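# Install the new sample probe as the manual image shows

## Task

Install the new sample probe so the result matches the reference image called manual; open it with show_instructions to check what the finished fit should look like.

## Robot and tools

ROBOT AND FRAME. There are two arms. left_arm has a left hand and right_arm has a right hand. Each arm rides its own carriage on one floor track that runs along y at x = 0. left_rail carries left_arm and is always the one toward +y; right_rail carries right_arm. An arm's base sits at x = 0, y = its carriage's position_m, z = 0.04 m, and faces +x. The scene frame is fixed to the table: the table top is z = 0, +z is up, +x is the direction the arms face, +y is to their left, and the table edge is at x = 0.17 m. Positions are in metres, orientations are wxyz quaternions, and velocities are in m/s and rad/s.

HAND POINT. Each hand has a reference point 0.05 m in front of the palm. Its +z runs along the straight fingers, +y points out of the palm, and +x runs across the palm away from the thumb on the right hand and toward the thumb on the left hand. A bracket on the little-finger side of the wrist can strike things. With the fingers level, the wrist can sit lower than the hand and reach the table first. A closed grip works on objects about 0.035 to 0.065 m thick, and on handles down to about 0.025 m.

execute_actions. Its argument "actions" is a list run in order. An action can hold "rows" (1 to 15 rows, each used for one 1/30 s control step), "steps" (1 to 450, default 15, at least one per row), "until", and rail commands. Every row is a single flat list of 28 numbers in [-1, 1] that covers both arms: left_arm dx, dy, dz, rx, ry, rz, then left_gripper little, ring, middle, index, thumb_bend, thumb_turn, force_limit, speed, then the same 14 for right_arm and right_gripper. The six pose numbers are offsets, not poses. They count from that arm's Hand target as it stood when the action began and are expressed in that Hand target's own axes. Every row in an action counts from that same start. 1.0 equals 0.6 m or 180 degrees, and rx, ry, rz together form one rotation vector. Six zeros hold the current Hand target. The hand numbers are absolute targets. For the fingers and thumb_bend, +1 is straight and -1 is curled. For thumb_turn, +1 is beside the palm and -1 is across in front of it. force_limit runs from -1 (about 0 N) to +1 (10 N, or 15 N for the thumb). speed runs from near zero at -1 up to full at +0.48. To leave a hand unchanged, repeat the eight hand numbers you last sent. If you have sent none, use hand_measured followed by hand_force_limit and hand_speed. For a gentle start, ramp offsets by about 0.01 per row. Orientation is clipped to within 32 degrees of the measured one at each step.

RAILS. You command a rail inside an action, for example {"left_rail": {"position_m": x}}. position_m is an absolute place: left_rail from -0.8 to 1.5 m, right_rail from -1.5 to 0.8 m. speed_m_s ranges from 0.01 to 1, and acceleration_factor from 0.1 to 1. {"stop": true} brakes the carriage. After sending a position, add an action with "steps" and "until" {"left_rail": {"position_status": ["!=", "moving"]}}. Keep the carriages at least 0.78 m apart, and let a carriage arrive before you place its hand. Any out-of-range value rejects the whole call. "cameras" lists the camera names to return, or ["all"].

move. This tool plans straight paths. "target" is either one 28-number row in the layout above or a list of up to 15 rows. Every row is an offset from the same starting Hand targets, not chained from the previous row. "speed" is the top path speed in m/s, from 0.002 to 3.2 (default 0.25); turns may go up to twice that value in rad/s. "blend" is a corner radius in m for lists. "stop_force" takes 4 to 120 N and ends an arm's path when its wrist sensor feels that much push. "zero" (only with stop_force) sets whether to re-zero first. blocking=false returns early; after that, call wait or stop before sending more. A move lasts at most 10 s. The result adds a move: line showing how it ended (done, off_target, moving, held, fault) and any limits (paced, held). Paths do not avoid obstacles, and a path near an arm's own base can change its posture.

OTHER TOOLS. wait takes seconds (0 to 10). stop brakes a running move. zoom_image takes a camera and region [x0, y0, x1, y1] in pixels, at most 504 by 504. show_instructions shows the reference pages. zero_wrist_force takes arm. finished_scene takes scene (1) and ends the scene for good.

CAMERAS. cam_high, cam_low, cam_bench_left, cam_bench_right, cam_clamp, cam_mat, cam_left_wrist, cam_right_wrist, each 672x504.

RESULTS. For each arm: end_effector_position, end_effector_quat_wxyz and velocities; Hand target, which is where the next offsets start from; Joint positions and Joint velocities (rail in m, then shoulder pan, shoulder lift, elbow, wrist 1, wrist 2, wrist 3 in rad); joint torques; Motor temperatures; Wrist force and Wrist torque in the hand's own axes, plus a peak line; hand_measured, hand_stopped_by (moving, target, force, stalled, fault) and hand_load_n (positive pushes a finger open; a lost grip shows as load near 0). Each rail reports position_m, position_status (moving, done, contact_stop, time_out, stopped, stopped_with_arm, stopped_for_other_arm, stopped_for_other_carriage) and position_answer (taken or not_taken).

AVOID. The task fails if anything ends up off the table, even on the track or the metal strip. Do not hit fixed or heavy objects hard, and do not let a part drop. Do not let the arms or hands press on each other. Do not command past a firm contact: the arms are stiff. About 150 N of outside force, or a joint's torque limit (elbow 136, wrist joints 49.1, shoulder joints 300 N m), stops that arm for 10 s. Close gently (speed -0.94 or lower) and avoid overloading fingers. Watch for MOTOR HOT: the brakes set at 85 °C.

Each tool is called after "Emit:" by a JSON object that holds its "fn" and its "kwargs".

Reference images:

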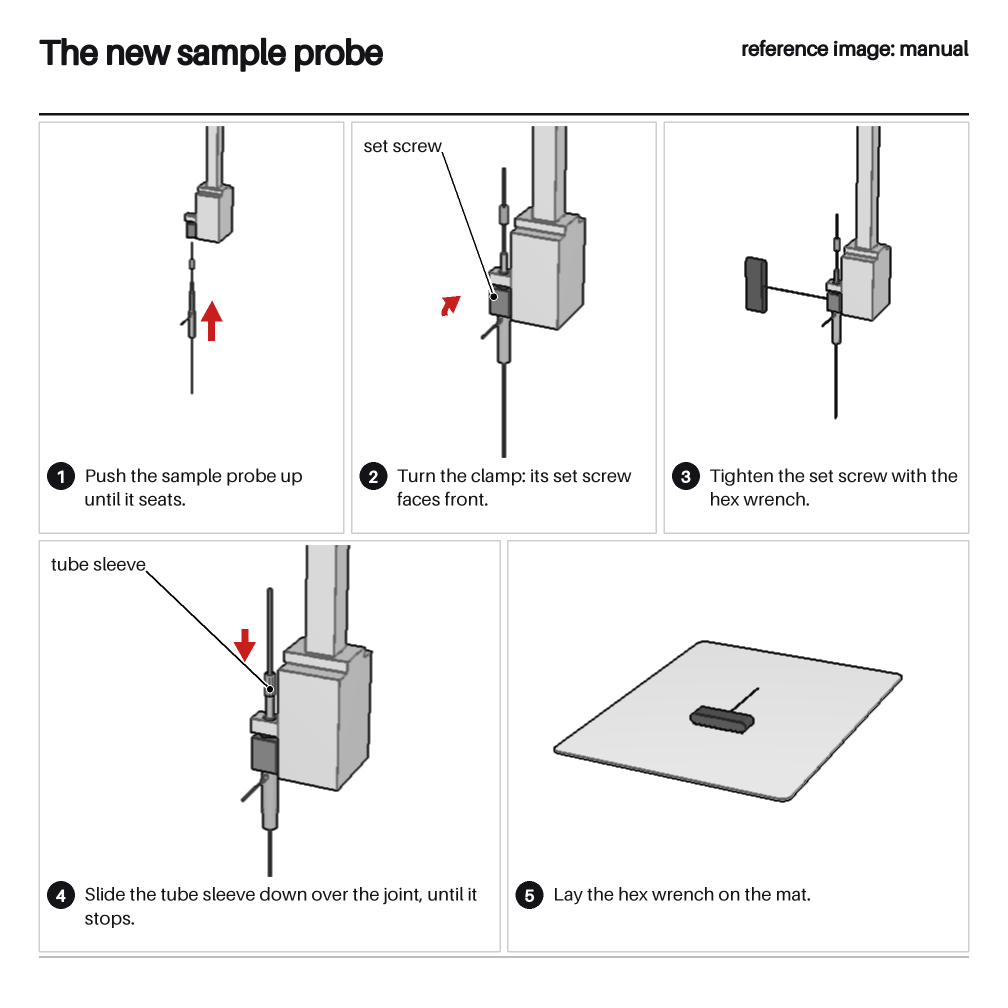

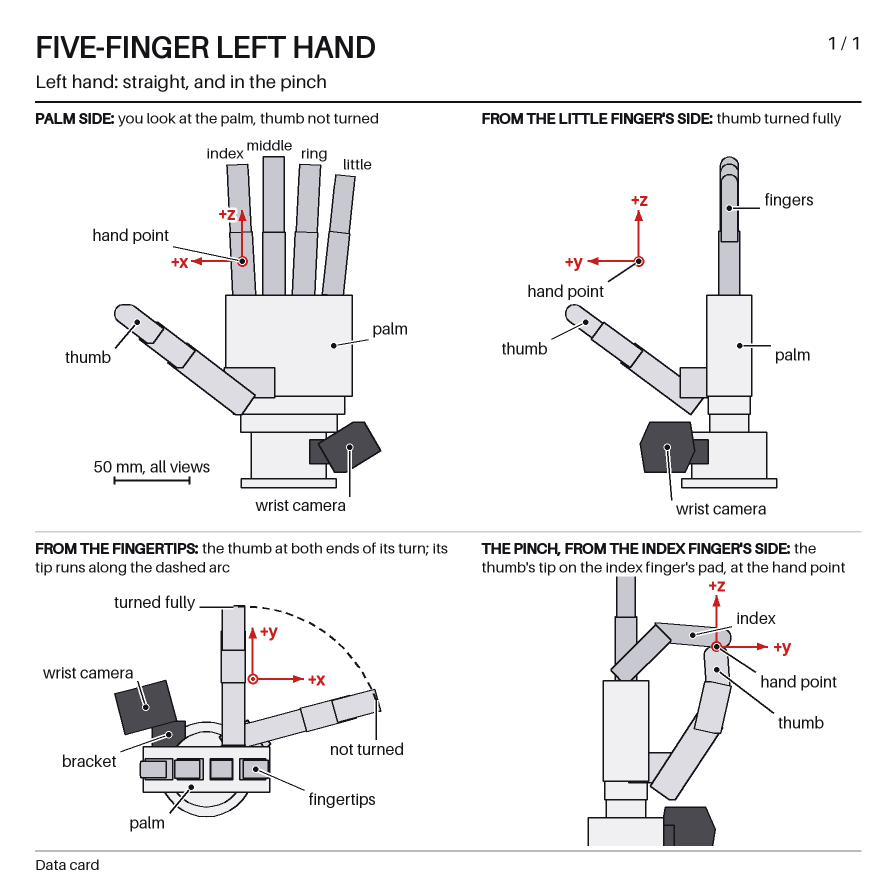

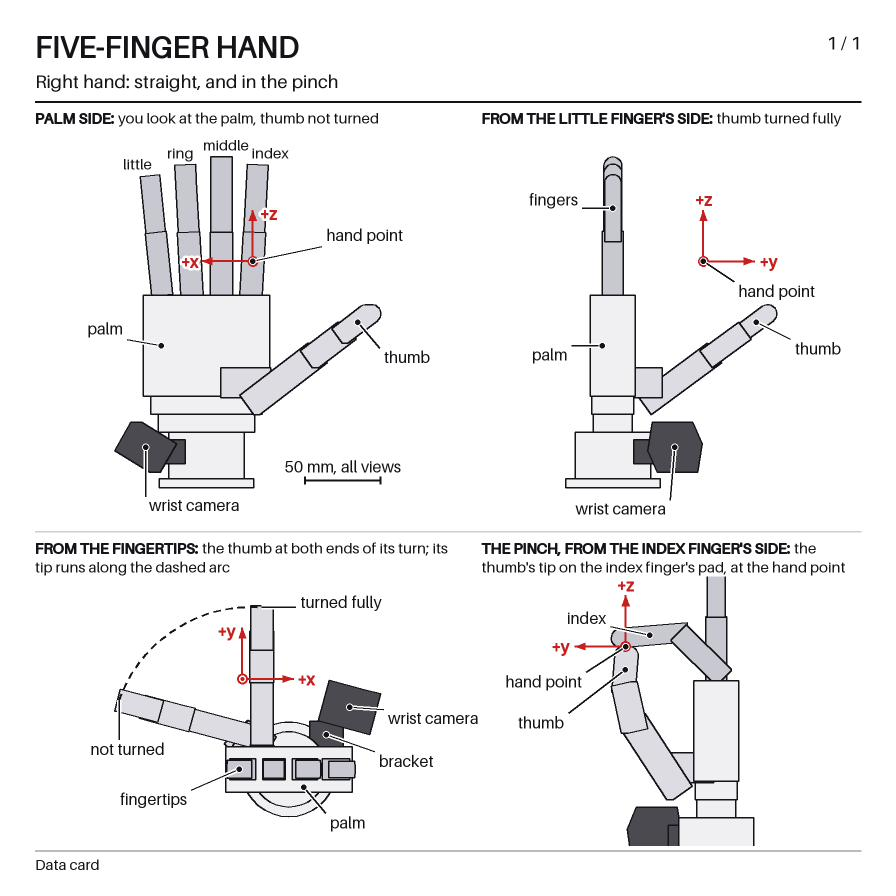

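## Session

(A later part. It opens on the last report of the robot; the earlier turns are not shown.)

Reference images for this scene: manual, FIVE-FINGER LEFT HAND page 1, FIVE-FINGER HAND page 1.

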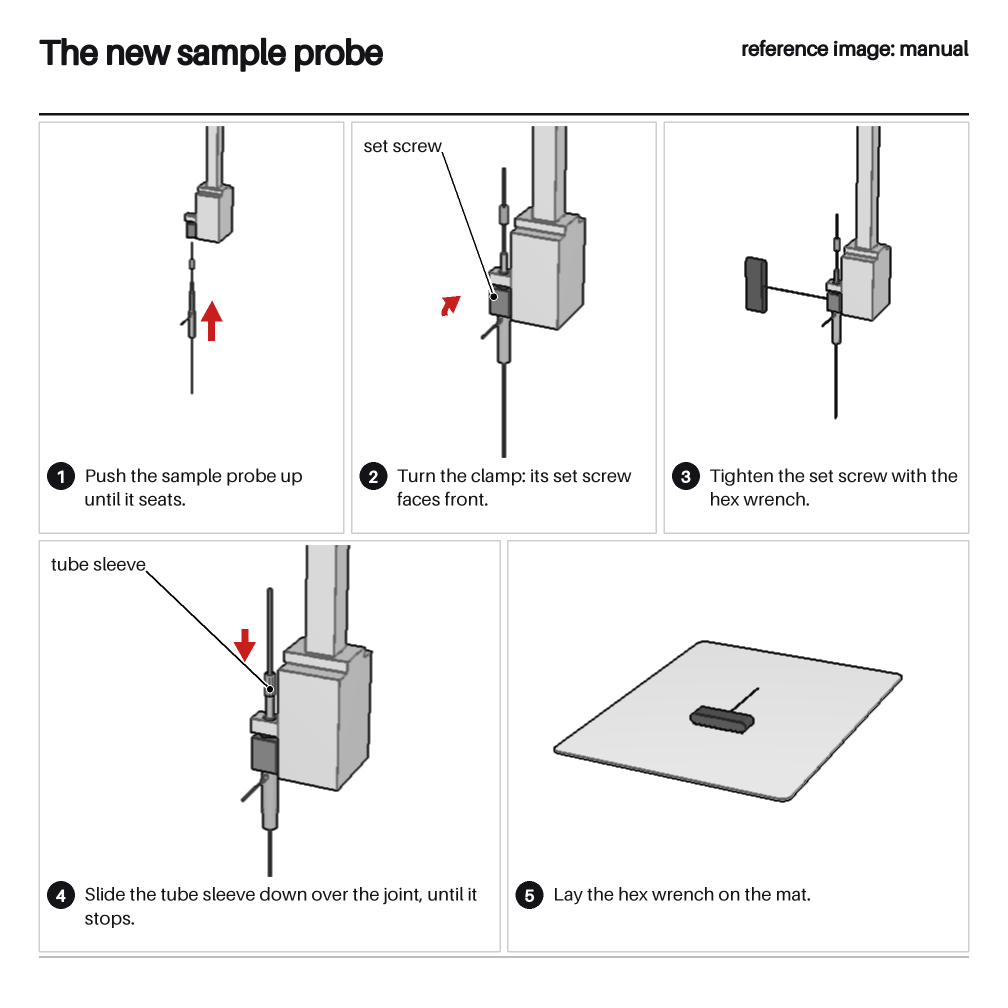

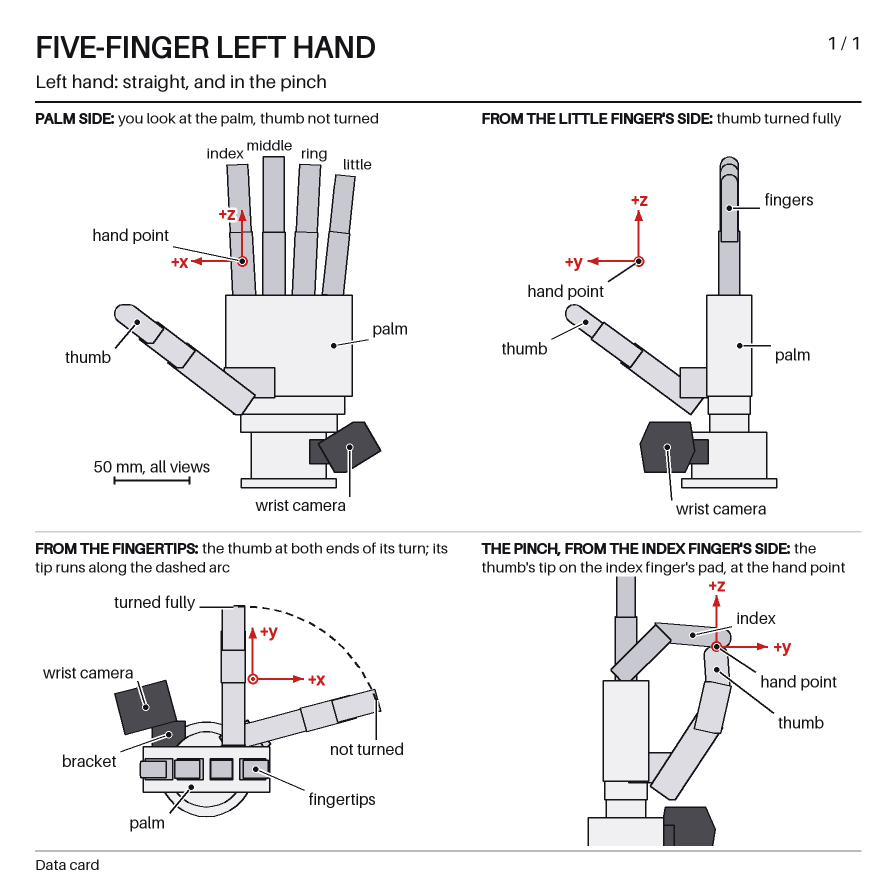

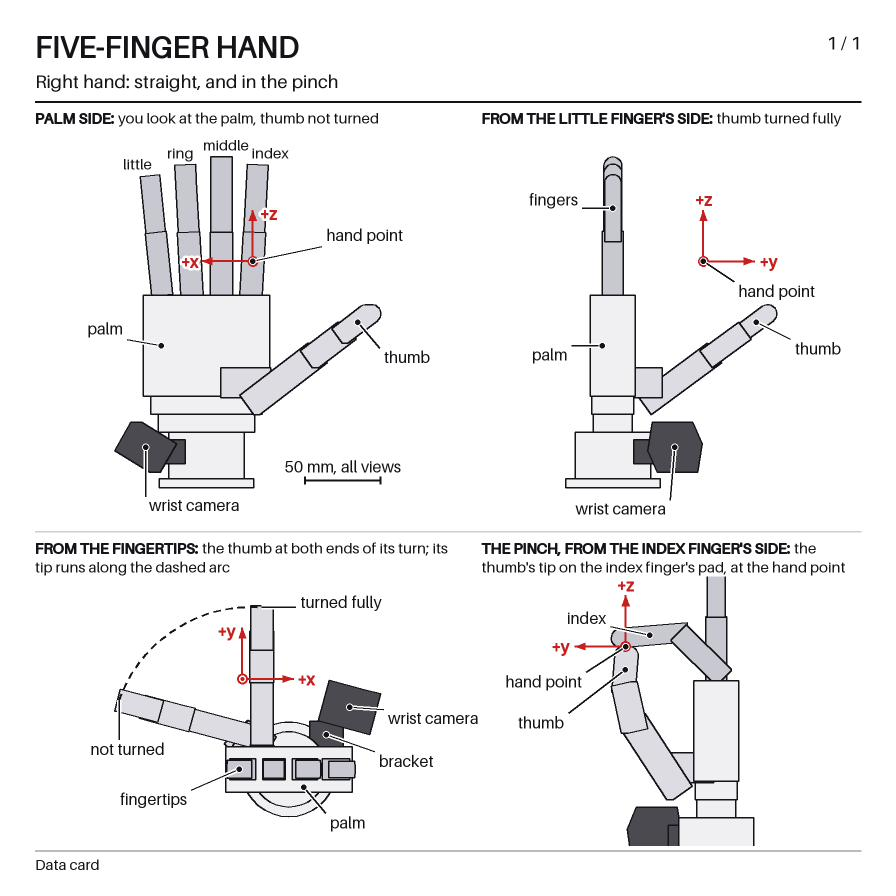

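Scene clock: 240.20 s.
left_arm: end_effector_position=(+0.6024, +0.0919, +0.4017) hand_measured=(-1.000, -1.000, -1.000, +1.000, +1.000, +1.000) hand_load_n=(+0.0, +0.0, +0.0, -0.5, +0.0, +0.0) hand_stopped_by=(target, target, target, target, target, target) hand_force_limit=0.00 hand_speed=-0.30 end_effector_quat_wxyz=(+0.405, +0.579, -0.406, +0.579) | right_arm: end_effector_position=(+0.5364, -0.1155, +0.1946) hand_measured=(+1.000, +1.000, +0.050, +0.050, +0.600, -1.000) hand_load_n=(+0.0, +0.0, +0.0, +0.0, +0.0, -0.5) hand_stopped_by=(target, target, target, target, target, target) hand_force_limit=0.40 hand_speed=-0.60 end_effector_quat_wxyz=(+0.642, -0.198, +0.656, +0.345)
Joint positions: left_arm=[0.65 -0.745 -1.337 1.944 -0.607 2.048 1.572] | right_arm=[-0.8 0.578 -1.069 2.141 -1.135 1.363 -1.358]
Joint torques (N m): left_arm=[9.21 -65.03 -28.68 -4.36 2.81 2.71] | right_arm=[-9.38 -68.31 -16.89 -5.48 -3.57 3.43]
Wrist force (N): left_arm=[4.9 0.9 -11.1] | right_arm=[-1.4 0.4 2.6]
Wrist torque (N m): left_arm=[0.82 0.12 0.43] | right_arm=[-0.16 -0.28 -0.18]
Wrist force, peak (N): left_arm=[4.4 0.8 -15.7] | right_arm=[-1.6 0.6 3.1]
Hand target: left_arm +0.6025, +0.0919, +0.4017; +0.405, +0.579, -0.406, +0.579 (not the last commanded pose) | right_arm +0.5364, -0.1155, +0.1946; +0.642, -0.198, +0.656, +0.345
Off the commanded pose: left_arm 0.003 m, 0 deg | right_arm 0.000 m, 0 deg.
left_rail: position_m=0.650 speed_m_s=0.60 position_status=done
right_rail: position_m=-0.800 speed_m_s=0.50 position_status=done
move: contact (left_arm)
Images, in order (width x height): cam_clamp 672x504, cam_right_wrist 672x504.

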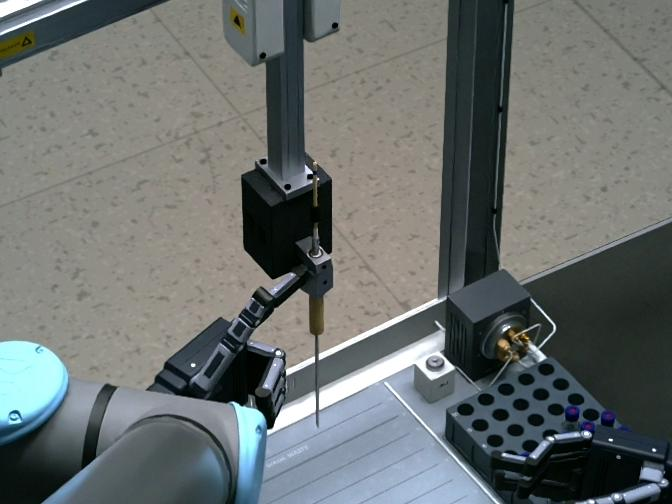

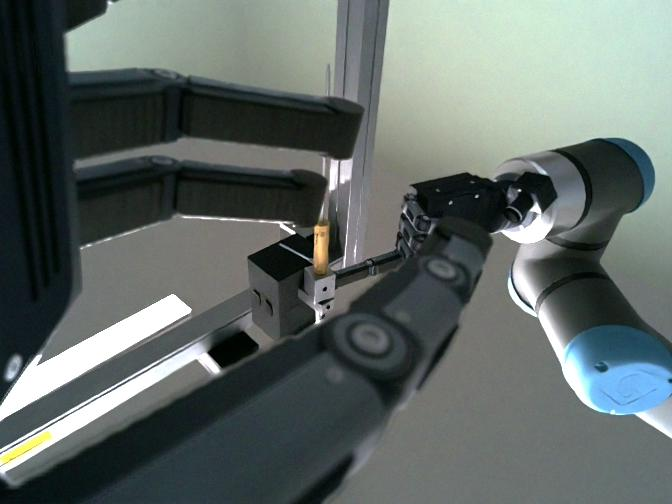

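Emit:
{"fn": "move", "kwargs": {"target": [[0,0,-0.0117,0,0,0,-1,-1,-1,1,1,1,0,-0.3,0,0,0,0,0,0,1,1,0.05,0.05,0.6,-1,0.4,-0.6],[-0.00833,-0.005,-0.0117,0,0,0,-1,-1,-1,1,1,1,0,-0.3,0,0,0,0,0,0,1,1,0.05,0.05,0.6,-1,0.4,-0.6]], "speed": 0.05}}

Emit:
{"fn": "move", "kwargs": {"target": [0,0,0.025,0,0,0,-1,-1,-1,1,1,1,0,-0.3,0,0,0,0,0,0,1,1,0.05,0.05,0.6,-1,0.4,-0.6], "speed": 0.006, "stop_force": 14, "cameras": ["cam_clamp","cam_right_wrist"]}}

Emit:
{"fn": "zoom_image", "kwargs": {"camera": "cam_clamp", "region": [266, 230, 346, 310]}}

Emit:
{"fn": "zoom_image", "kwargs": {"camera": "cam_right_wrist", "region": [290, 210, 390, 310]}}

Scene clock: 242.43 s.
left_arm: end_effector_position=(+0.6028, +0.0995, +0.3968) hand_measured=(-1.000, -1.000, -1.000, +1.000, +1.000, +1.000) hand_load_n=(+0.0, +0.0, +0.0, -0.5, +0.0, +0.0) hand_stopped_by=(target, target, target, target, target, target) hand_force_limit=0.00 hand_speed=-0.30 end_effector_quat_wxyz=(+0.405, +0.579, -0.406, +0.579) | right_arm: end_effector_position=(+0.5364, -0.1155, +0.1946) hand_measured=(+1.000, +1.000, +0.050, +0.050, +0.600, -1.000) hand_load_n=(+0.0, +0.0, +0.0, +0.0, +0.0, +0.0) hand_stopped_by=(target, target, target, target, target, target) hand_force_limit=0.40 hand_speed=-0.60 end_effector_quat_wxyz=(+0.642, -0.198, +0.656, +0.345)
Joint positions: left_arm=[0.65 -0.735 -1.336 1.954 -0.617 2.058 1.572] | right_arm=[-0.8 0.578 -1.069 2.141 -1.135 1.363 -1.358]
Joint torques (N m): left_arm=[13.44 -41.54 -27.1 -3.97 3.63 2.74] | right_arm=[-9.21 -68.92 -17.1 -5.76 -3.6 3.6]
Wrist force (N): left_arm=[2.5 0.2 2.3] | right_arm=[-1.5 0.5 2.7]
Wrist torque (N m): left_arm=[-0.03 -0.09 0.30] | right_arm=[-0.16 -0.27 -0.18]
Wrist force, peak (N): left_arm=[5.1 0.4 -11.4] | right_arm=[-1.6 0.5 3.1]
Hand target: left_arm +0.6029, +0.0995, +0.3967; +0.405, +0.579, -0.406, +0.579 | right_arm +0.5364, -0.1155, +0.1946; +0.642, -0.198, +0.656, +0.345
Off the commanded pose: left_arm 0.000 m, 0 deg | right_arm 0.000 m, 0 deg.
left_rail: position_m=0.650 speed_m_s=0.60 position_status=done
right_rail: position_m=-0.800 speed_m_s=0.50 position_status=done
move: done

Scene clock: 244.83 s.
left_arm: end_effector_position=(+0.6054, +0.0926, +0.3967) hand_measured=(-1.000, -1.000, -1.000, +1.000, +1.000, +1.000) hand_load_n=(+0.5, +0.0, +0.0, +0.5, -0.5, +0.0) hand_stopped_by=(target, target, target, target, target, target) hand_force_limit=0.00 hand_speed=-0.30 end_effector_quat_wxyz=(+0.405, +0.579, -0.406, +0.579) | right_arm: end_effector_position=(+0.5364, -0.1155, +0.1946) hand_measured=(+1.000, +1.000, +0.050, +0.050, +0.600, -1.000) hand_load_n=(+0.0, +0.0, +0.0, +0.0, +0.0, +0.0) hand_stopped_by=(target, target, target, target, target, target) hand_force_limit=0.40 hand_speed=-0.60 end_effector_quat_wxyz=(+0.642, -0.198, +0.656, +0.345)
Joint positions: left_arm=[0.65 -0.741 -1.328 1.943 -0.615 2.052 1.572] | right_arm=[-0.8 0.578 -1.069 2.141 -1.135 1.363 -1.358]
Joint torques (N m): left_arm=[5.83 -65.2 -28.98 -4.15 3.7 1.73] | right_arm=[-8.57 -68.32 -17.18 -5.69 -3.77 3.41]
Wrist force (N): left_arm=[5.2 -1.5 -9.7] | right_arm=[-1.4 0.4 2.7]
Wrist torque (N m): left_arm=[0.85 0.06 0.44] | right_arm=[-0.18 -0.30 -0.18]
Wrist force, peak (N): left_arm=[4.5 -0.9 -14.3] | right_arm=[-1.6 0.6 3.2]
Hand target: left_arm +0.6054, +0.0926, +0.3967; +0.405, +0.579, -0.406, +0.579 (not the last commanded pose) | right_arm +0.5364, -0.1155, +0.1946; +0.642, -0.198, +0.656, +0.345
Off the commanded pose: left_arm 0.008 m, 0 deg | right_arm 0.000 m, 0 deg.
left_rail: position_m=0.650 speed_m_s=0.60 position_status=done
right_rail: position_m=-0.800 speed_m_s=0.50 position_status=done
move: contact (left_arm)
Images, in order (width x height): cam_clamp 672x504, cam_right_wrist 672x504.

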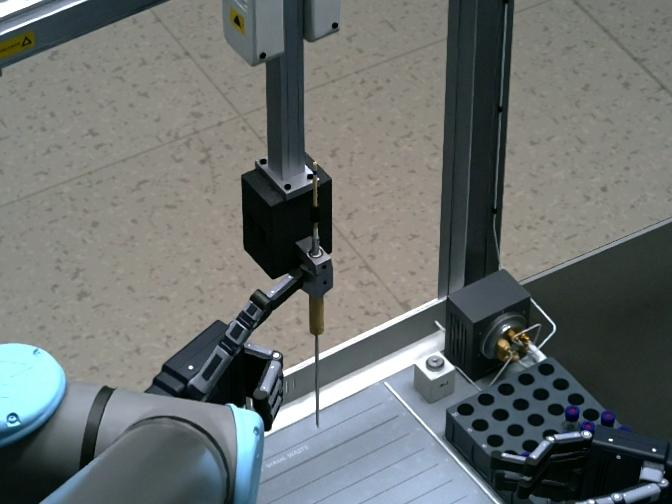

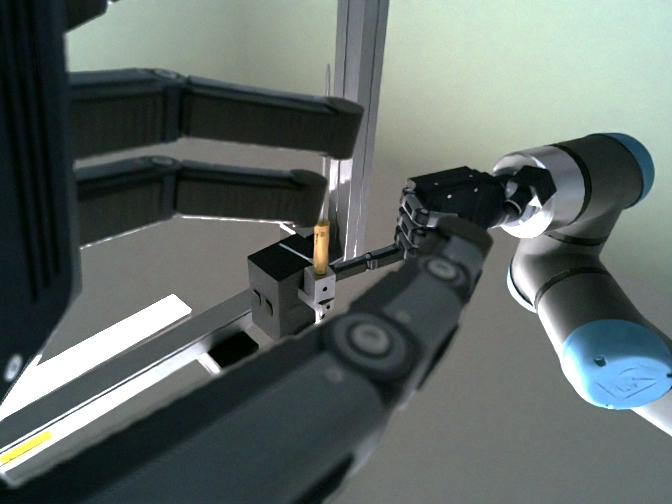

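Scaled by 6.300 from the camera's 672x504 image, which has a finer 960x720 frame.

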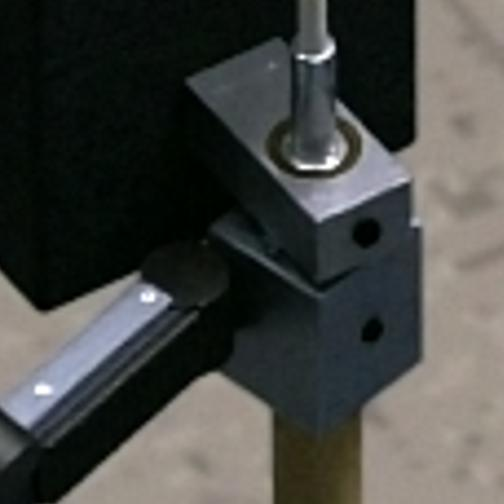

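Scaled by 5.040 from the camera's 672x504 image, which has a finer 960x720 frame.

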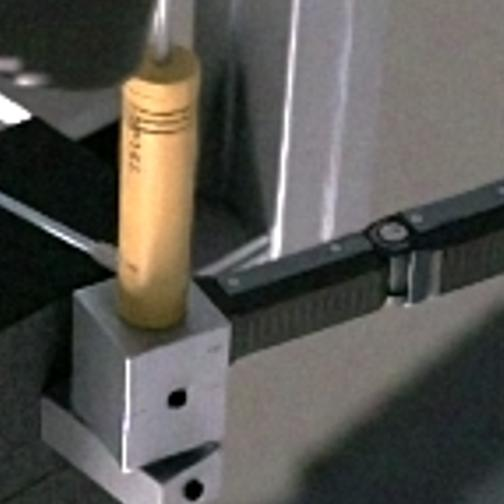

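Emit:
{"fn": "move", "kwargs": {"target": [0,0,0.015,0,0,0,-1,-1,-1,1,1,1,0,-0.3,0,0,0,0,0,0,1,1,0.05,0.05,0.6,-1,0.4,-0.6], "speed": 0.006, "stop_force": 12, "cameras": ["cam_clamp"]}}

Emit:
{"fn": "zoom_image", "kwargs": {"camera": "cam_clamp", "region": [266, 230, 346, 310]}}

Scene clock: 246.60 s.
left_arm: end_effector_position=(+0.6058, +0.0918, +0.3967) hand_measured=(-1.000, -1.000, -1.000, +1.000, +1.000, +1.000) hand_load_n=(+0.5, +0.0, +0.0, +2.0, +0.0, +0.0) hand_stopped_by=(target, target, target, target, target, target) hand_force_limit=0.00 hand_speed=-0.30 end_effector_quat_wxyz=(+0.405, +0.579, -0.406, +0.579) | right_arm: end_effector_position=(+0.5364, -0.1155, +0.1946) hand_measured=(+1.000, +1.000, +0.050, +0.050, +0.600, -1.000) hand_load_n=(+0.0, +0.0, +0.0, +0.0, +0.0, +0.0) hand_stopped_by=(target, target, target, target, target, target) hand_force_limit=0.40 hand_speed=-0.60 end_effector_quat_wxyz=(+0.642, -0.198, +0.656, +0.345)
Joint positions: left_arm=[0.65 -0.741 -1.327 1.942 -0.614 2.051 1.572] | right_arm=[-0.8 0.578 -1.069 2.141 -1.135 1.363 -1.358]
Joint torques (N m): left_arm=[-4.99 -65.13 -29.05 -4.53 6.91 2.22] | right_arm=[-8.8 -67.93 -16.79 -5.39 -3.5 3.35]
Wrist force (N): left_arm=[4.1 -11.0 -16.4] | right_arm=[-1.4 0.2 2.9]
Wrist torque (N m): left_arm=[1.76 0.14 0.39] | right_arm=[-0.21 -0.29 -0.19]
Wrist force, peak (N): left_arm=[4.1 -10.0 -22.3] | right_arm=[-1.4 0.6 3.1]
Hand target: left_arm +0.6058, +0.0918, +0.3967; +0.405, +0.579, -0.406, +0.579 (not the last commanded pose) | right_arm +0.5364, -0.1155, +0.1946; +0.642, -0.198, +0.656, +0.345
Off the commanded pose: left_arm 0.008 m, 0 deg | right_arm 0.000 m, 0 deg.
left_rail: position_m=0.650 speed_m_s=0.60 position_status=done
right_rail: position_m=-0.800 speed_m_s=0.50 position_status=done
move: contact (left_arm)
Images, in order (width x height): cam_clamp 672x504.

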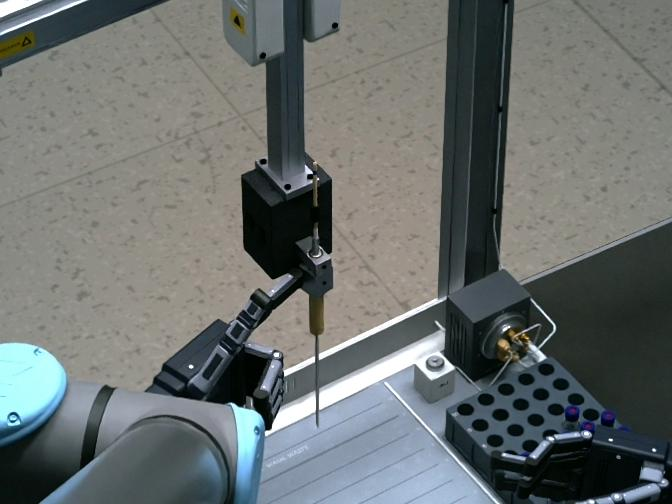

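Scaled by 6.300 from the camera's 672x504 image, which has a finer 960x720 frame.

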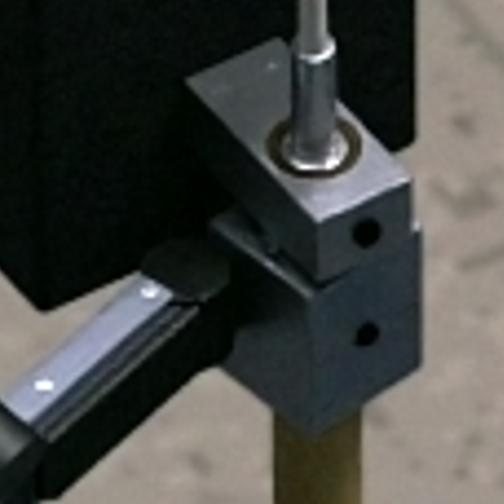

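Emit:
{"fn": "move", "kwargs": {"target": [0,-0.0038,0.0042,0,0,0,-1,-1,-1,1,1,1,0,-0.3,0,0,0,0,0,0,1,1,0.05,0.05,0.6,-1,0.4,-0.6], "speed": 0.005, "stop_force": 12, "cameras": ["cam_clamp"]}}

Emit:
{"fn": "zoom_image", "kwargs": {"camera": "cam_clamp", "region": [266, 230, 346, 310]}}

Scene clock: 249.70 s.
left_arm: end_effector_position=(+0.6088, +0.0902, +0.3967) hand_measured=(-1.000, -1.000, -1.000, +1.000, +1.000, +1.000) hand_load_n=(+0.0, +0.0, +0.0, +1.5, +0.0, +0.0) hand_stopped_by=(target, target, target, target, target, target) hand_force_limit=0.00 hand_speed=-0.30 end_effector_quat_wxyz=(+0.405, +0.579, -0.406, +0.579) | right_arm: end_effector_position=(+0.5364, -0.1155, +0.1946) hand_measured=(+1.000, +1.000, +0.050, +0.050, +0.600, -1.000) hand_load_n=(+0.0, +0.0, +0.0, +0.0, +0.0, +0.0) hand_stopped_by=(target, target, target, target, target, target) hand_force_limit=0.40 hand_speed=-0.60 end_effector_quat_wxyz=(+0.642, -0.198, +0.656, +0.345)
Joint positions: left_arm=[0.65 -0.74 -1.322 1.935 -0.613 2.053 1.572] | right_arm=[-0.8 0.578 -1.069 2.141 -1.135 1.363 -1.358]
Joint torques (N m): left_arm=[-4.85 -40.17 -47.01 -0.41 6 1.88] | right_arm=[-7.91 -68.61 -17.34 -5.52 -3.72 3.31]
Wrist force (N): left_arm=[3.6 -8.9 -18.1] | right_arm=[-1.4 0.3 3.1]
Wrist torque (N m): left_arm=[1.72 0.02 0.37] | right_arm=[-0.21 -0.30 -0.19]
Wrist force, peak (N): left_arm=[3.3 -9.2 -21.2] | right_arm=[-1.5 0.7 3.2]
Hand target: left_arm +0.6088, +0.0902, +0.3967; +0.405, +0.579, -0.406, +0.579 | right_arm +0.5364, -0.1155, +0.1946; +0.642, -0.198, +0.656, +0.345
Off the commanded pose: left_arm 0.000 m, 0 deg | right_arm 0.000 m, 0 deg.
left_rail: position_m=0.650 speed_m_s=0.60 position_status=done
right_rail: position_m=-0.800 speed_m_s=0.50 position_status=done
move: done
Images, in order (width x height): cam_clamp 672x504.

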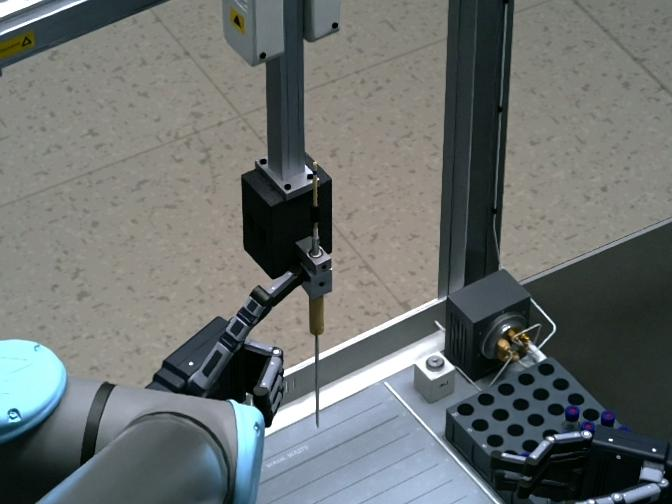

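Scaled by 6.300 from the camera's 672x504 image, which has a finer 960x720 frame.

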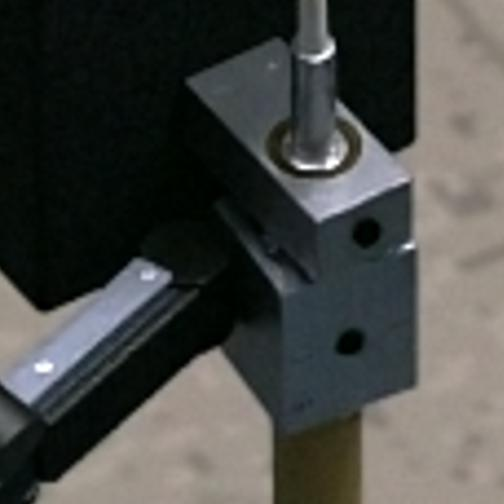

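Emit:
{"fn": "move", "kwargs": {"target": [0,0,-0.04,0,0,0,-1,-1,-1,1,1,1,0,-0.3,0,0,0,0,0,0,1,1,0.05,0.05,0.6,-1,0.4,-0.6], "speed": 0.05, "cameras": ["cam_clamp","cam_right_wrist"]}}

Emit:
{"fn": "zoom_image", "kwargs": {"camera": "cam_clamp", "region": [290, 235, 340, 285]}}

Emit:
{"fn": "zoom_image", "kwargs": {"camera": "cam_clamp", "region": [290, 260, 340, 310]}}

Scene clock: 250.90 s.
left_arm: end_effector_position=(+0.6006, +0.1127, +0.3967) hand_measured=(-1.000, -1.000, -1.000, +1.000, +1.000, +1.000) hand_load_n=(+0.0, +0.0, +0.0, +0.0, +0.0, +0.0) hand_stopped_by=(target, target, target, target, target, target) hand_force_limit=0.00 hand_speed=-0.30 end_effector_quat_wxyz=(+0.405, +0.579, -0.406, +0.579) | right_arm: end_effector_position=(+0.5364, -0.1155, +0.1946) hand_measured=(+1.000, +1.000, +0.050, +0.050, +0.600, -1.000) hand_load_n=(+0.0, +0.0, +0.0, +0.0, +0.0, -0.5) hand_stopped_by=(target, target, target, target, target, target) hand_force_limit=0.40 hand_speed=-0.60 end_effector_quat_wxyz=(+0.642, -0.198, +0.656, +0.345)
Joint positions: left_arm=[0.65 -0.721 -1.348 1.969 -0.621 2.071 1.572] | right_arm=[-0.8 0.578 -1.069 2.141 -1.135 1.363 -1.358]
Joint torques (N m): left_arm=[13.2 -67.76 -25.55 -4.37 3.23 2.38] | right_arm=[-8.24 -67.93 -16.97 -5.37 -3.51 3.65]
Wrist force (N): left_arm=[2.6 0.2 2.6] | right_arm=[-1.2 0.5 2.7]
Wrist torque (N m): left_arm=[-0.04 -0.08 0.32] | right_arm=[-0.16 -0.32 -0.16]
Wrist force, peak (N): left_arm=[3.7 -8.7 -18.5] | right_arm=[-1.2 0.6 3.1]
Hand target: left_arm +0.6006, +0.1128, +0.3967; +0.405, +0.579, -0.406, +0.579 | right_arm +0.5364, -0.1155, +0.1946; +0.642, -0.198, +0.656, +0.345
Off the commanded pose: left_arm 0.000 m, 0 deg | right_arm 0.000 m, 0 deg.
left_rail: position_m=0.650 speed_m_s=0.60 position_status=done
right_rail: position_m=-0.800 speed_m_s=0.50 position_status=done
move: done
Images, in order (width x height): cam_clamp 672x504, cam_right_wrist 672x504.

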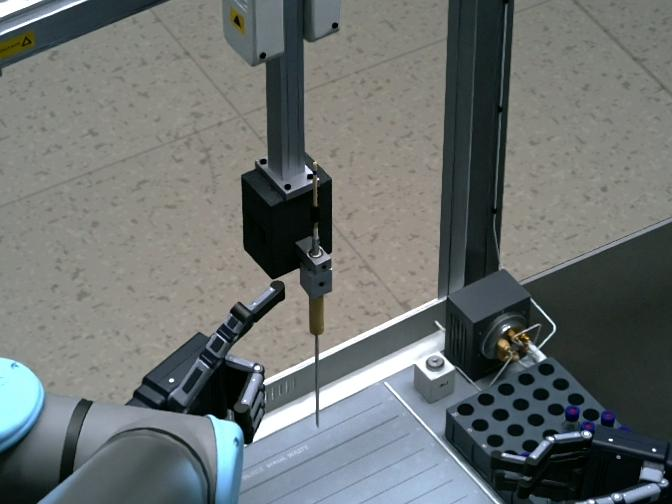

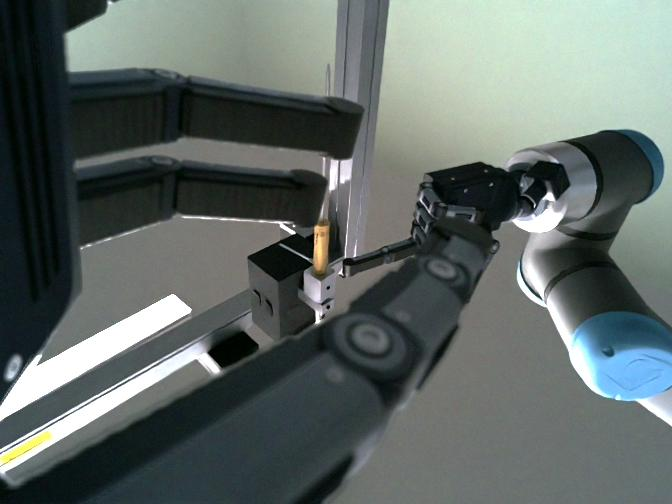

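Scaled by 10.080 from the camera's 672x504 image, which has a finer 960x720 frame.

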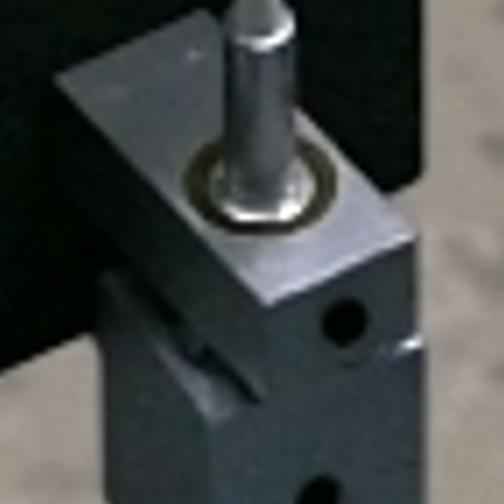

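Scaled by 10.080 from the camera's 672x504 image, which has a finer 960x720 frame.

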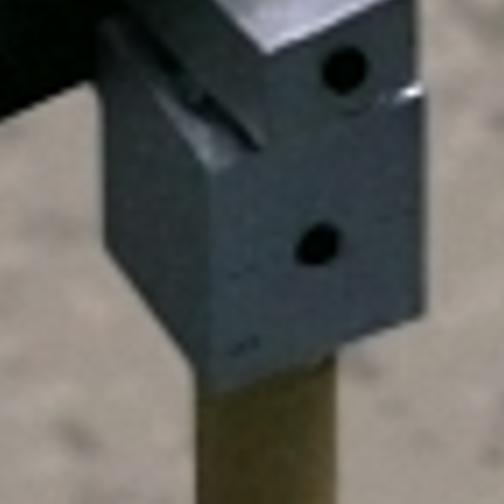

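Emit:
{"fn": "move", "kwargs": {"target": [0,0.01772,0.0214,0,0,0,-1,-1,-1,1,1,1,0,-0.3,0,0,0,0,0,0,1,1,0.05,0.05,0.6,-1,0.4,-0.6], "speed": 0.04, "stop_force": 8}}

Emit:
{"fn": "move", "kwargs": {"target": [0,0.00456,0.01253,0,0,0,-1,-1,-1,1,1,1,0,-0.3,0,0,0,0,0,0,1,1,0.05,0.05,0.6,-1,0.4,-0.6], "speed": 0.006, "stop_force": 10, "cameras": ["cam_clamp"]}}

Emit:
{"fn": "zoom_image", "kwargs": {"camera": "cam_clamp", "region": [290, 250, 340, 300]}}

Scene clock: 253.00 s.
left_arm: end_effector_position=(+0.5950, +0.0971, +0.3967) hand_measured=(-1.000, -1.000, -1.000, +1.000, +1.000, +1.000) hand_load_n=(+0.0, +0.0, +0.0, +0.0, +0.0, +0.0) hand_stopped_by=(target, target, target, target, target, target) hand_force_limit=0.00 hand_speed=-0.30 end_effector_quat_wxyz=(+0.405, +0.579, -0.406, +0.579) | right_arm: end_effector_position=(+0.5364, -0.1155, +0.1946) hand_measured=(+1.000, +1.000, +0.050, +0.050, +0.600, -1.000) hand_load_n=(+0.0, +0.0, +0.0, +0.0, +0.0, +0.0) hand_stopped_by=(target, target, target, target, target, target) hand_force_limit=0.40 hand_speed=-0.60 end_effector_quat_wxyz=(+0.642, -0.198, +0.656, +0.345)
Joint positions: left_arm=[0.65 -0.747 -1.345 1.965 -0.62 2.046 1.572] | right_arm=[-0.8 0.578 -1.069 2.141 -1.135 1.363 -1.358]
Joint torques (N m): left_arm=[-11.09 -40.74 -41.81 0.36 -2.6 2.53] | right_arm=[-8.19 -67.42 -17.08 -5.47 -3.45 3.47]
Wrist force (N): left_arm=[2.7 0.2 2.4] | right_arm=[-1.4 0.4 2.7]
Wrist torque (N m): left_arm=[-0.04 -0.12 0.33] | right_arm=[-0.16 -0.28 -0.18]
Wrist force, peak (N): left_arm=[3.3 0.3 2.5] | right_arm=[-1.7 0.4 3.2]
Hand target: left_arm +0.5950, +0.0971, +0.3967; +0.405, +0.579, -0.406, +0.579 | right_arm +0.5364, -0.1155, +0.1946; +0.642, -0.198, +0.656, +0.345
Off the commanded pose: left_arm 0.000 m, 0 deg | right_arm 0.000 m, 0 deg.
left_rail: position_m=0.650 speed_m_s=0.60 position_status=done
right_rail: position_m=-0.800 speed_m_s=0.50 position_status=done
move: done

Scene clock: 255.13 s.
left_arm: end_effector_position=(+0.5950, +0.0914, +0.3967) hand_measured=(-1.000, -1.000, -1.000, +1.000, +1.000, +1.000) hand_load_n=(+0.0, +0.0, +0.0, +0.0, +0.0, +0.0) hand_stopped_by=(target, target, target, target, target, target) hand_force_limit=0.00 hand_speed=-0.30 end_effector_quat_wxyz=(+0.405, +0.579, -0.406, +0.579) | right_arm: end_effector_position=(+0.5364, -0.1155, +0.1946) hand_measured=(+1.000, +1.000, +0.050, +0.050, +0.600, -1.000) hand_load_n=(+0.0, +0.0, +0.0, +0.0, +0.0, +0.0) hand_stopped_by=(target, target, target, target, target, target) hand_force_limit=0.40 hand_speed=-0.60 end_effector_quat_wxyz=(+0.642, -0.198, +0.656, +0.345)
Joint positions: left_arm=[0.65 -0.754 -1.342 1.96 -0.619 2.039 1.572] | right_arm=[-0.8 0.578 -1.069 2.141 -1.135 1.363 -1.358]
Joint torques (N m): left_arm=[8.05 -64.1 -28.66 -3.78 3.5 2.82] | right_arm=[-8.1 -67.83 -17.19 -5.43 -3.44 3.39]
Wrist force (N): left_arm=[5.2 -1.6 -10.6] | right_arm=[-1.7 0.2 2.7]
Wrist torque (N m): left_arm=[0.77 0.04 0.50] | right_arm=[-0.20 -0.23 -0.21]
Wrist force, peak (N): left_arm=[5.0 -2.1 -14.2] | right_arm=[-1.6 0.5 3.3]
Hand target: left_arm +0.5950, +0.0914, +0.3967; +0.405, +0.579, -0.406, +0.579 (not the last commanded pose) | right_arm +0.5364, -0.1155, +0.1946; +0.642, -0.198, +0.656, +0.345
Off the commanded pose: left_arm 0.002 m, 0 deg | right_arm 0.000 m, 0 deg.
left_rail: position_m=0.650 speed_m_s=0.60 position_status=done
right_rail: position_m=-0.800 speed_m_s=0.50 position_status=done
move: contact (left_arm)
Images, in order (width x height): cam_clamp 672x504.

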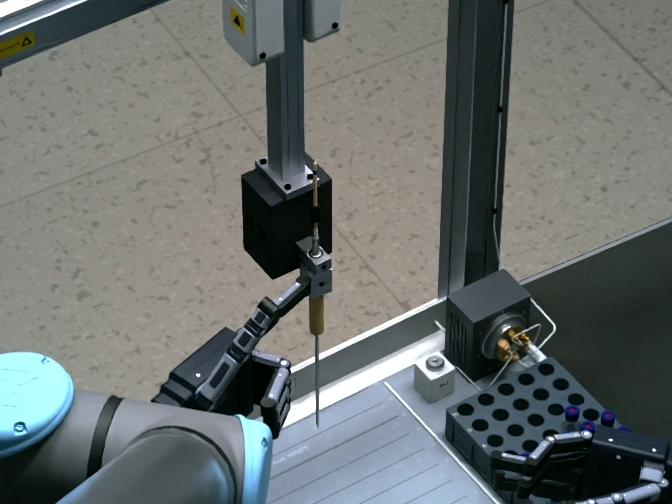

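Scaled by 10.080 from the camera's 672x504 image, which has a finer 960x720 frame.

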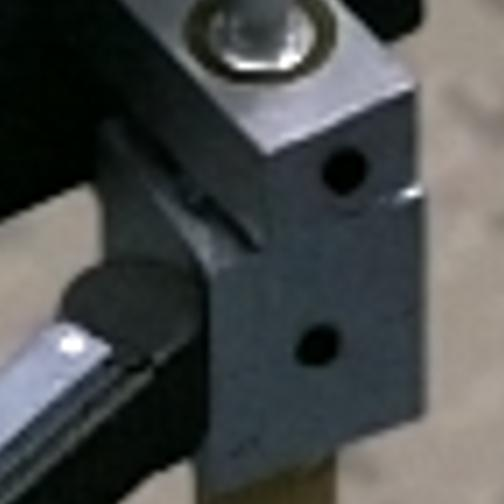

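Emit:
{"fn": "move", "kwargs": {"target": [0,0.00114,0.00313,0,0,0,-1,-1,-1,1,1,1,0,-0.3,0,0,0,0,0,0,1,1,0.05,0.05,0.6,-1,0.4,-0.6], "speed": 0.004, "stop_force": 12, "cameras": ["cam_clamp"]}}

Emit:
{"fn": "zoom_image", "kwargs": {"camera": "cam_clamp", "region": [290, 250, 340, 300]}}

Scene clock: 256.63 s.
left_arm: end_effector_position=(+0.5949, +0.0909, +0.3967) hand_measured=(-1.000, -1.000, -1.000, +1.000, +1.000, +1.000) hand_load_n=(+0.0, +0.0, +0.0, +0.0, +0.0, +0.0) hand_stopped_by=(target, target, target, target, target, target) hand_force_limit=0.00 hand_speed=-0.30 end_effector_quat_wxyz=(+0.405, +0.579, -0.406, +0.579) | right_arm: end_effector_position=(+0.5364, -0.1155, +0.1946) hand_measured=(+1.000, +1.000, +0.050, +0.050, +0.600, -1.000) hand_load_n=(+0.0, +0.0, +0.0, +0.0, +0.0, +0.0) hand_stopped_by=(target, target, target, target, target, target) hand_force_limit=0.40 hand_speed=-0.60 end_effector_quat_wxyz=(+0.642, -0.198, +0.656, +0.345)
Joint positions: left_arm=[0.65 -0.754 -1.341 1.96 -0.619 2.038 1.572] | right_arm=[-0.8 0.578 -1.069 2.141 -1.135 1.363 -1.358]
Joint torques (N m): left_arm=[-0.61 -57.4 -32.36 -5.14 3.76 2.72] | right_arm=[-7.84 -69.03 -17.36 -5.2 -3.5 3.31]
Wrist force (N): left_arm=[6.2 -2.0 -25.1] | right_arm=[-1.5 0.4 2.8]
Wrist torque (N m): left_arm=[1.66 0.14 0.56] | right_arm=[-0.18 -0.27 -0.19]
Wrist force, peak (N): left_arm=[5.9 -1.9 -27.9] | right_arm=[-1.3 0.6 3.2]
Hand target: left_arm +0.5950, +0.0909, +0.3967; +0.405, +0.579, -0.406, +0.579 (not the last commanded pose) | right_arm +0.5364, -0.1155, +0.1946; +0.642, -0.198, +0.656, +0.345
Off the commanded pose: left_arm 0.002 m, 0 deg | right_arm 0.000 m, 0 deg.
left_rail: position_m=0.650 speed_m_s=0.60 position_status=done
right_rail: position_m=-0.800 speed_m_s=0.50 position_status=done
move: contact (left_arm)
Images, in order (width x height): cam_clamp 672x504.

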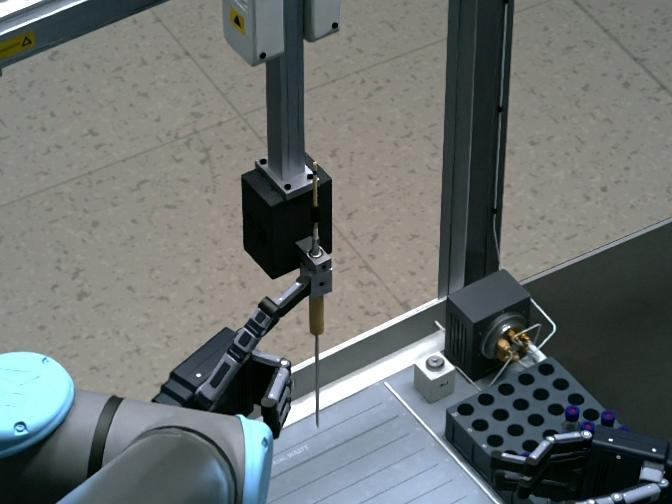

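Scaled by 10.080 from the camera's 672x504 image, which has a finer 960x720 frame.

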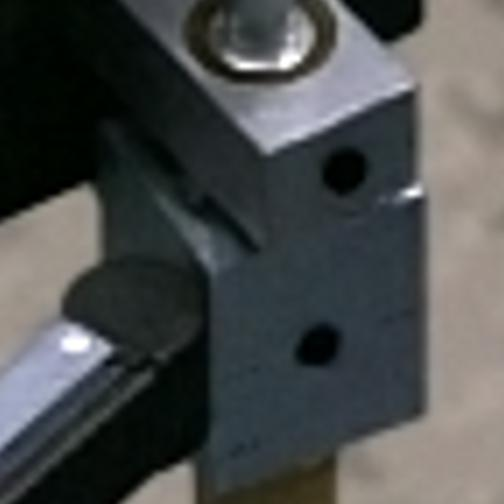

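Emit:
{"fn": "move", "kwargs": {"target": [[0,-0.00563,-0.00327,0,0,0,-1,-1,-1,1,1,1,0,-0.3,0,0,0,0,0,0,1,1,0.05,0.05,0.6,-1,0.4,-0.6],[0,-0.00392,0.001425,0,0,0,-1,-1,-1,1,1,1,0,-0.3,0,0,0,0,0,0,1,1,0.05,0.05,0.6,-1,0.4,-0.6]], "speed": 0.01}}

Emit:
{"fn": "move", "kwargs": {"target": [0,0.00538,0.00017,0,0,0,-1,-1,-1,1,1,1,0,-0.3,0,0,0,0,0,0,1,1,0.05,0.05,0.6,-1,0.4,-0.6], "speed": 0.005, "stop_force": 14, "cameras": ["cam_clamp"]}}

Emit:
{"fn": "zoom_image", "kwargs": {"camera": "cam_clamp", "region": [290, 250, 340, 300]}}

Scene clock: 258.50 s.
left_arm: end_effector_position=(+0.5975, +0.0911, +0.3967) hand_measured=(-1.000, -1.000, -1.000, +1.000, +1.000, +1.000) hand_load_n=(+0.0, +0.0, +0.0, +0.0, +0.0, +0.0) hand_stopped_by=(target, target, target, target, target, target) hand_force_limit=0.00 hand_speed=-0.30 end_effector_quat_wxyz=(+0.405, +0.579, -0.406, +0.579) | right_arm: end_effector_position=(+0.5364, -0.1155, +0.1946) hand_measured=(+1.000, +1.000, +0.050, +0.050, +0.600, -1.000) hand_load_n=(+0.0, +0.0, -0.5, +0.0, +0.0, +0.0) hand_stopped_by=(target, target, target, target, target, target) hand_force_limit=0.40 hand_speed=-0.60 end_effector_quat_wxyz=(+0.642, -0.198, +0.656, +0.345)
Joint positions: left_arm=[0.65 -0.751 -1.338 1.956 -0.618 2.041 1.572] | right_arm=[-0.8 0.578 -1.069 2.141 -1.135 1.363 -1.358]
Joint torques (N m): left_arm=[-17.81 -37.85 -45.71 0.34 -2.32 2.12] | right_arm=[-7.78 -68.85 -17.37 -5.45 -3.43 3.34]
Wrist force (N): left_arm=[4.3 -2.0 -9.5] | right_arm=[-1.3 0.5 3.2]
Wrist torque (N m): left_arm=[0.68 -0.10 0.45] | right_arm=[-0.19 -0.31 -0.18]
Wrist force, peak (N): left_arm=[7.2 -1.9 -25.4] | right_arm=[-1.5 0.7 3.0]
Hand target: left_arm +0.5975, +0.0909, +0.3967; +0.405, +0.579, -0.406, +0.579 | right_arm +0.5364, -0.1155, +0.1946; +0.642, -0.198, +0.656, +0.345
Off the commanded pose: left_arm 0.000 m, 0 deg | right_arm 0.000 m, 0 deg.
left_rail: position_m=0.650 speed_m_s=0.60 position_status=done
right_rail: position_m=-0.800 speed_m_s=0.50 position_status=done
move: done

Scene clock: 259.87 s.
left_arm: end_effector_position=(+0.5945, +0.0898, +0.3967) hand_measured=(-1.000, -1.000, -1.000, +1.000, +1.000, +1.000) hand_load_n=(+0.0, +0.0, +0.0, +1.5, +0.0, +0.0) hand_stopped_by=(target, target, target, target, target, target) hand_force_limit=0.00 hand_speed=-0.30 end_effector_quat_wxyz=(+0.405, +0.579, -0.406, +0.579) | right_arm: end_effector_position=(+0.5364, -0.1155, +0.1946) hand_measured=(+1.000, +1.000, +0.050, +0.050, +0.600, -1.000) hand_load_n=(+0.0, +0.0, +0.0, +0.0, +0.0, -0.5) hand_stopped_by=(target, target, target, target, target, target) hand_force_limit=0.40 hand_speed=-0.60 end_effector_quat_wxyz=(+0.642, -0.198, +0.656, +0.345)
Joint positions: left_arm=[0.65 -0.756 -1.341 1.96 -0.619 2.036 1.572] | right_arm=[-0.8 0.578 -1.069 2.141 -1.135 1.363 -1.358]
Joint torques (N m): left_arm=[-22.66 -66.62 -28.91 -4.22 0.01 2.49] | right_arm=[-7.97 -67.98 -17.28 -5.38 -3.47 3.44]
Wrist force (N): left_arm=[3.3 -9.1 -9.4] | right_arm=[-1.5 0.6 2.6]
Wrist torque (N m): left_arm=[1.17 -0.10 0.35] | right_arm=[-0.13 -0.27 -0.18]
Wrist force, peak (N): left_arm=[6.7 -9.0 -17.7] | right_arm=[-1.8 0.7 3.0]
Hand target: left_arm +0.5945, +0.0898, +0.3967; +0.405, +0.579, -0.406, +0.579 | right_arm +0.5364, -0.1155, +0.1946; +0.642, -0.198, +0.656, +0.345
Off the commanded pose: left_arm 0.000 m, 0 deg | right_arm 0.000 m, 0 deg.
left_rail: position_m=0.650 speed_m_s=0.60 position_status=done
right_rail: position_m=-0.800 speed_m_s=0.50 position_status=done
move: done
Images, in order (width x height): cam_clamp 672x504.

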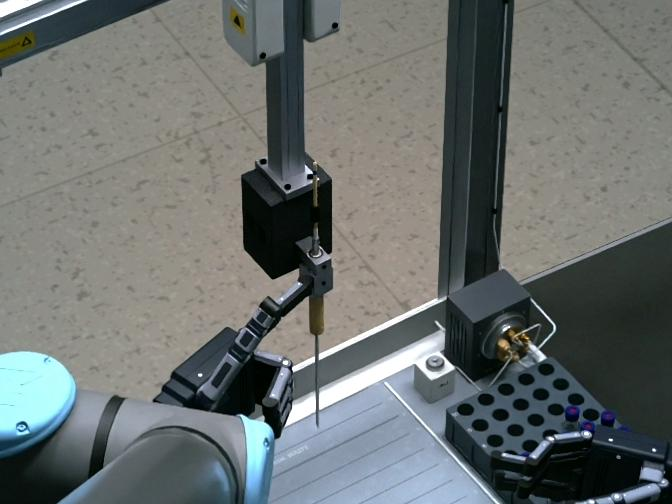

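Scaled by 10.080 from the camera's 672x504 image, which has a finer 960x720 frame.

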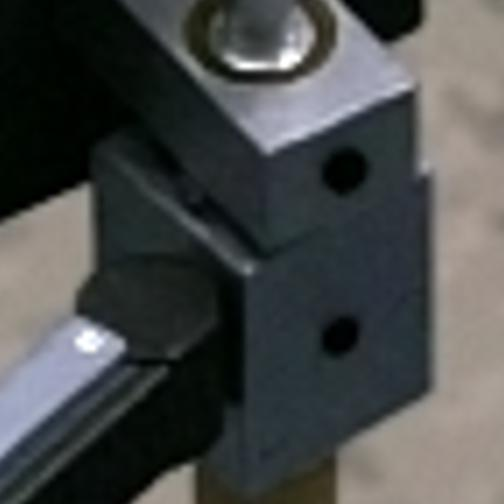

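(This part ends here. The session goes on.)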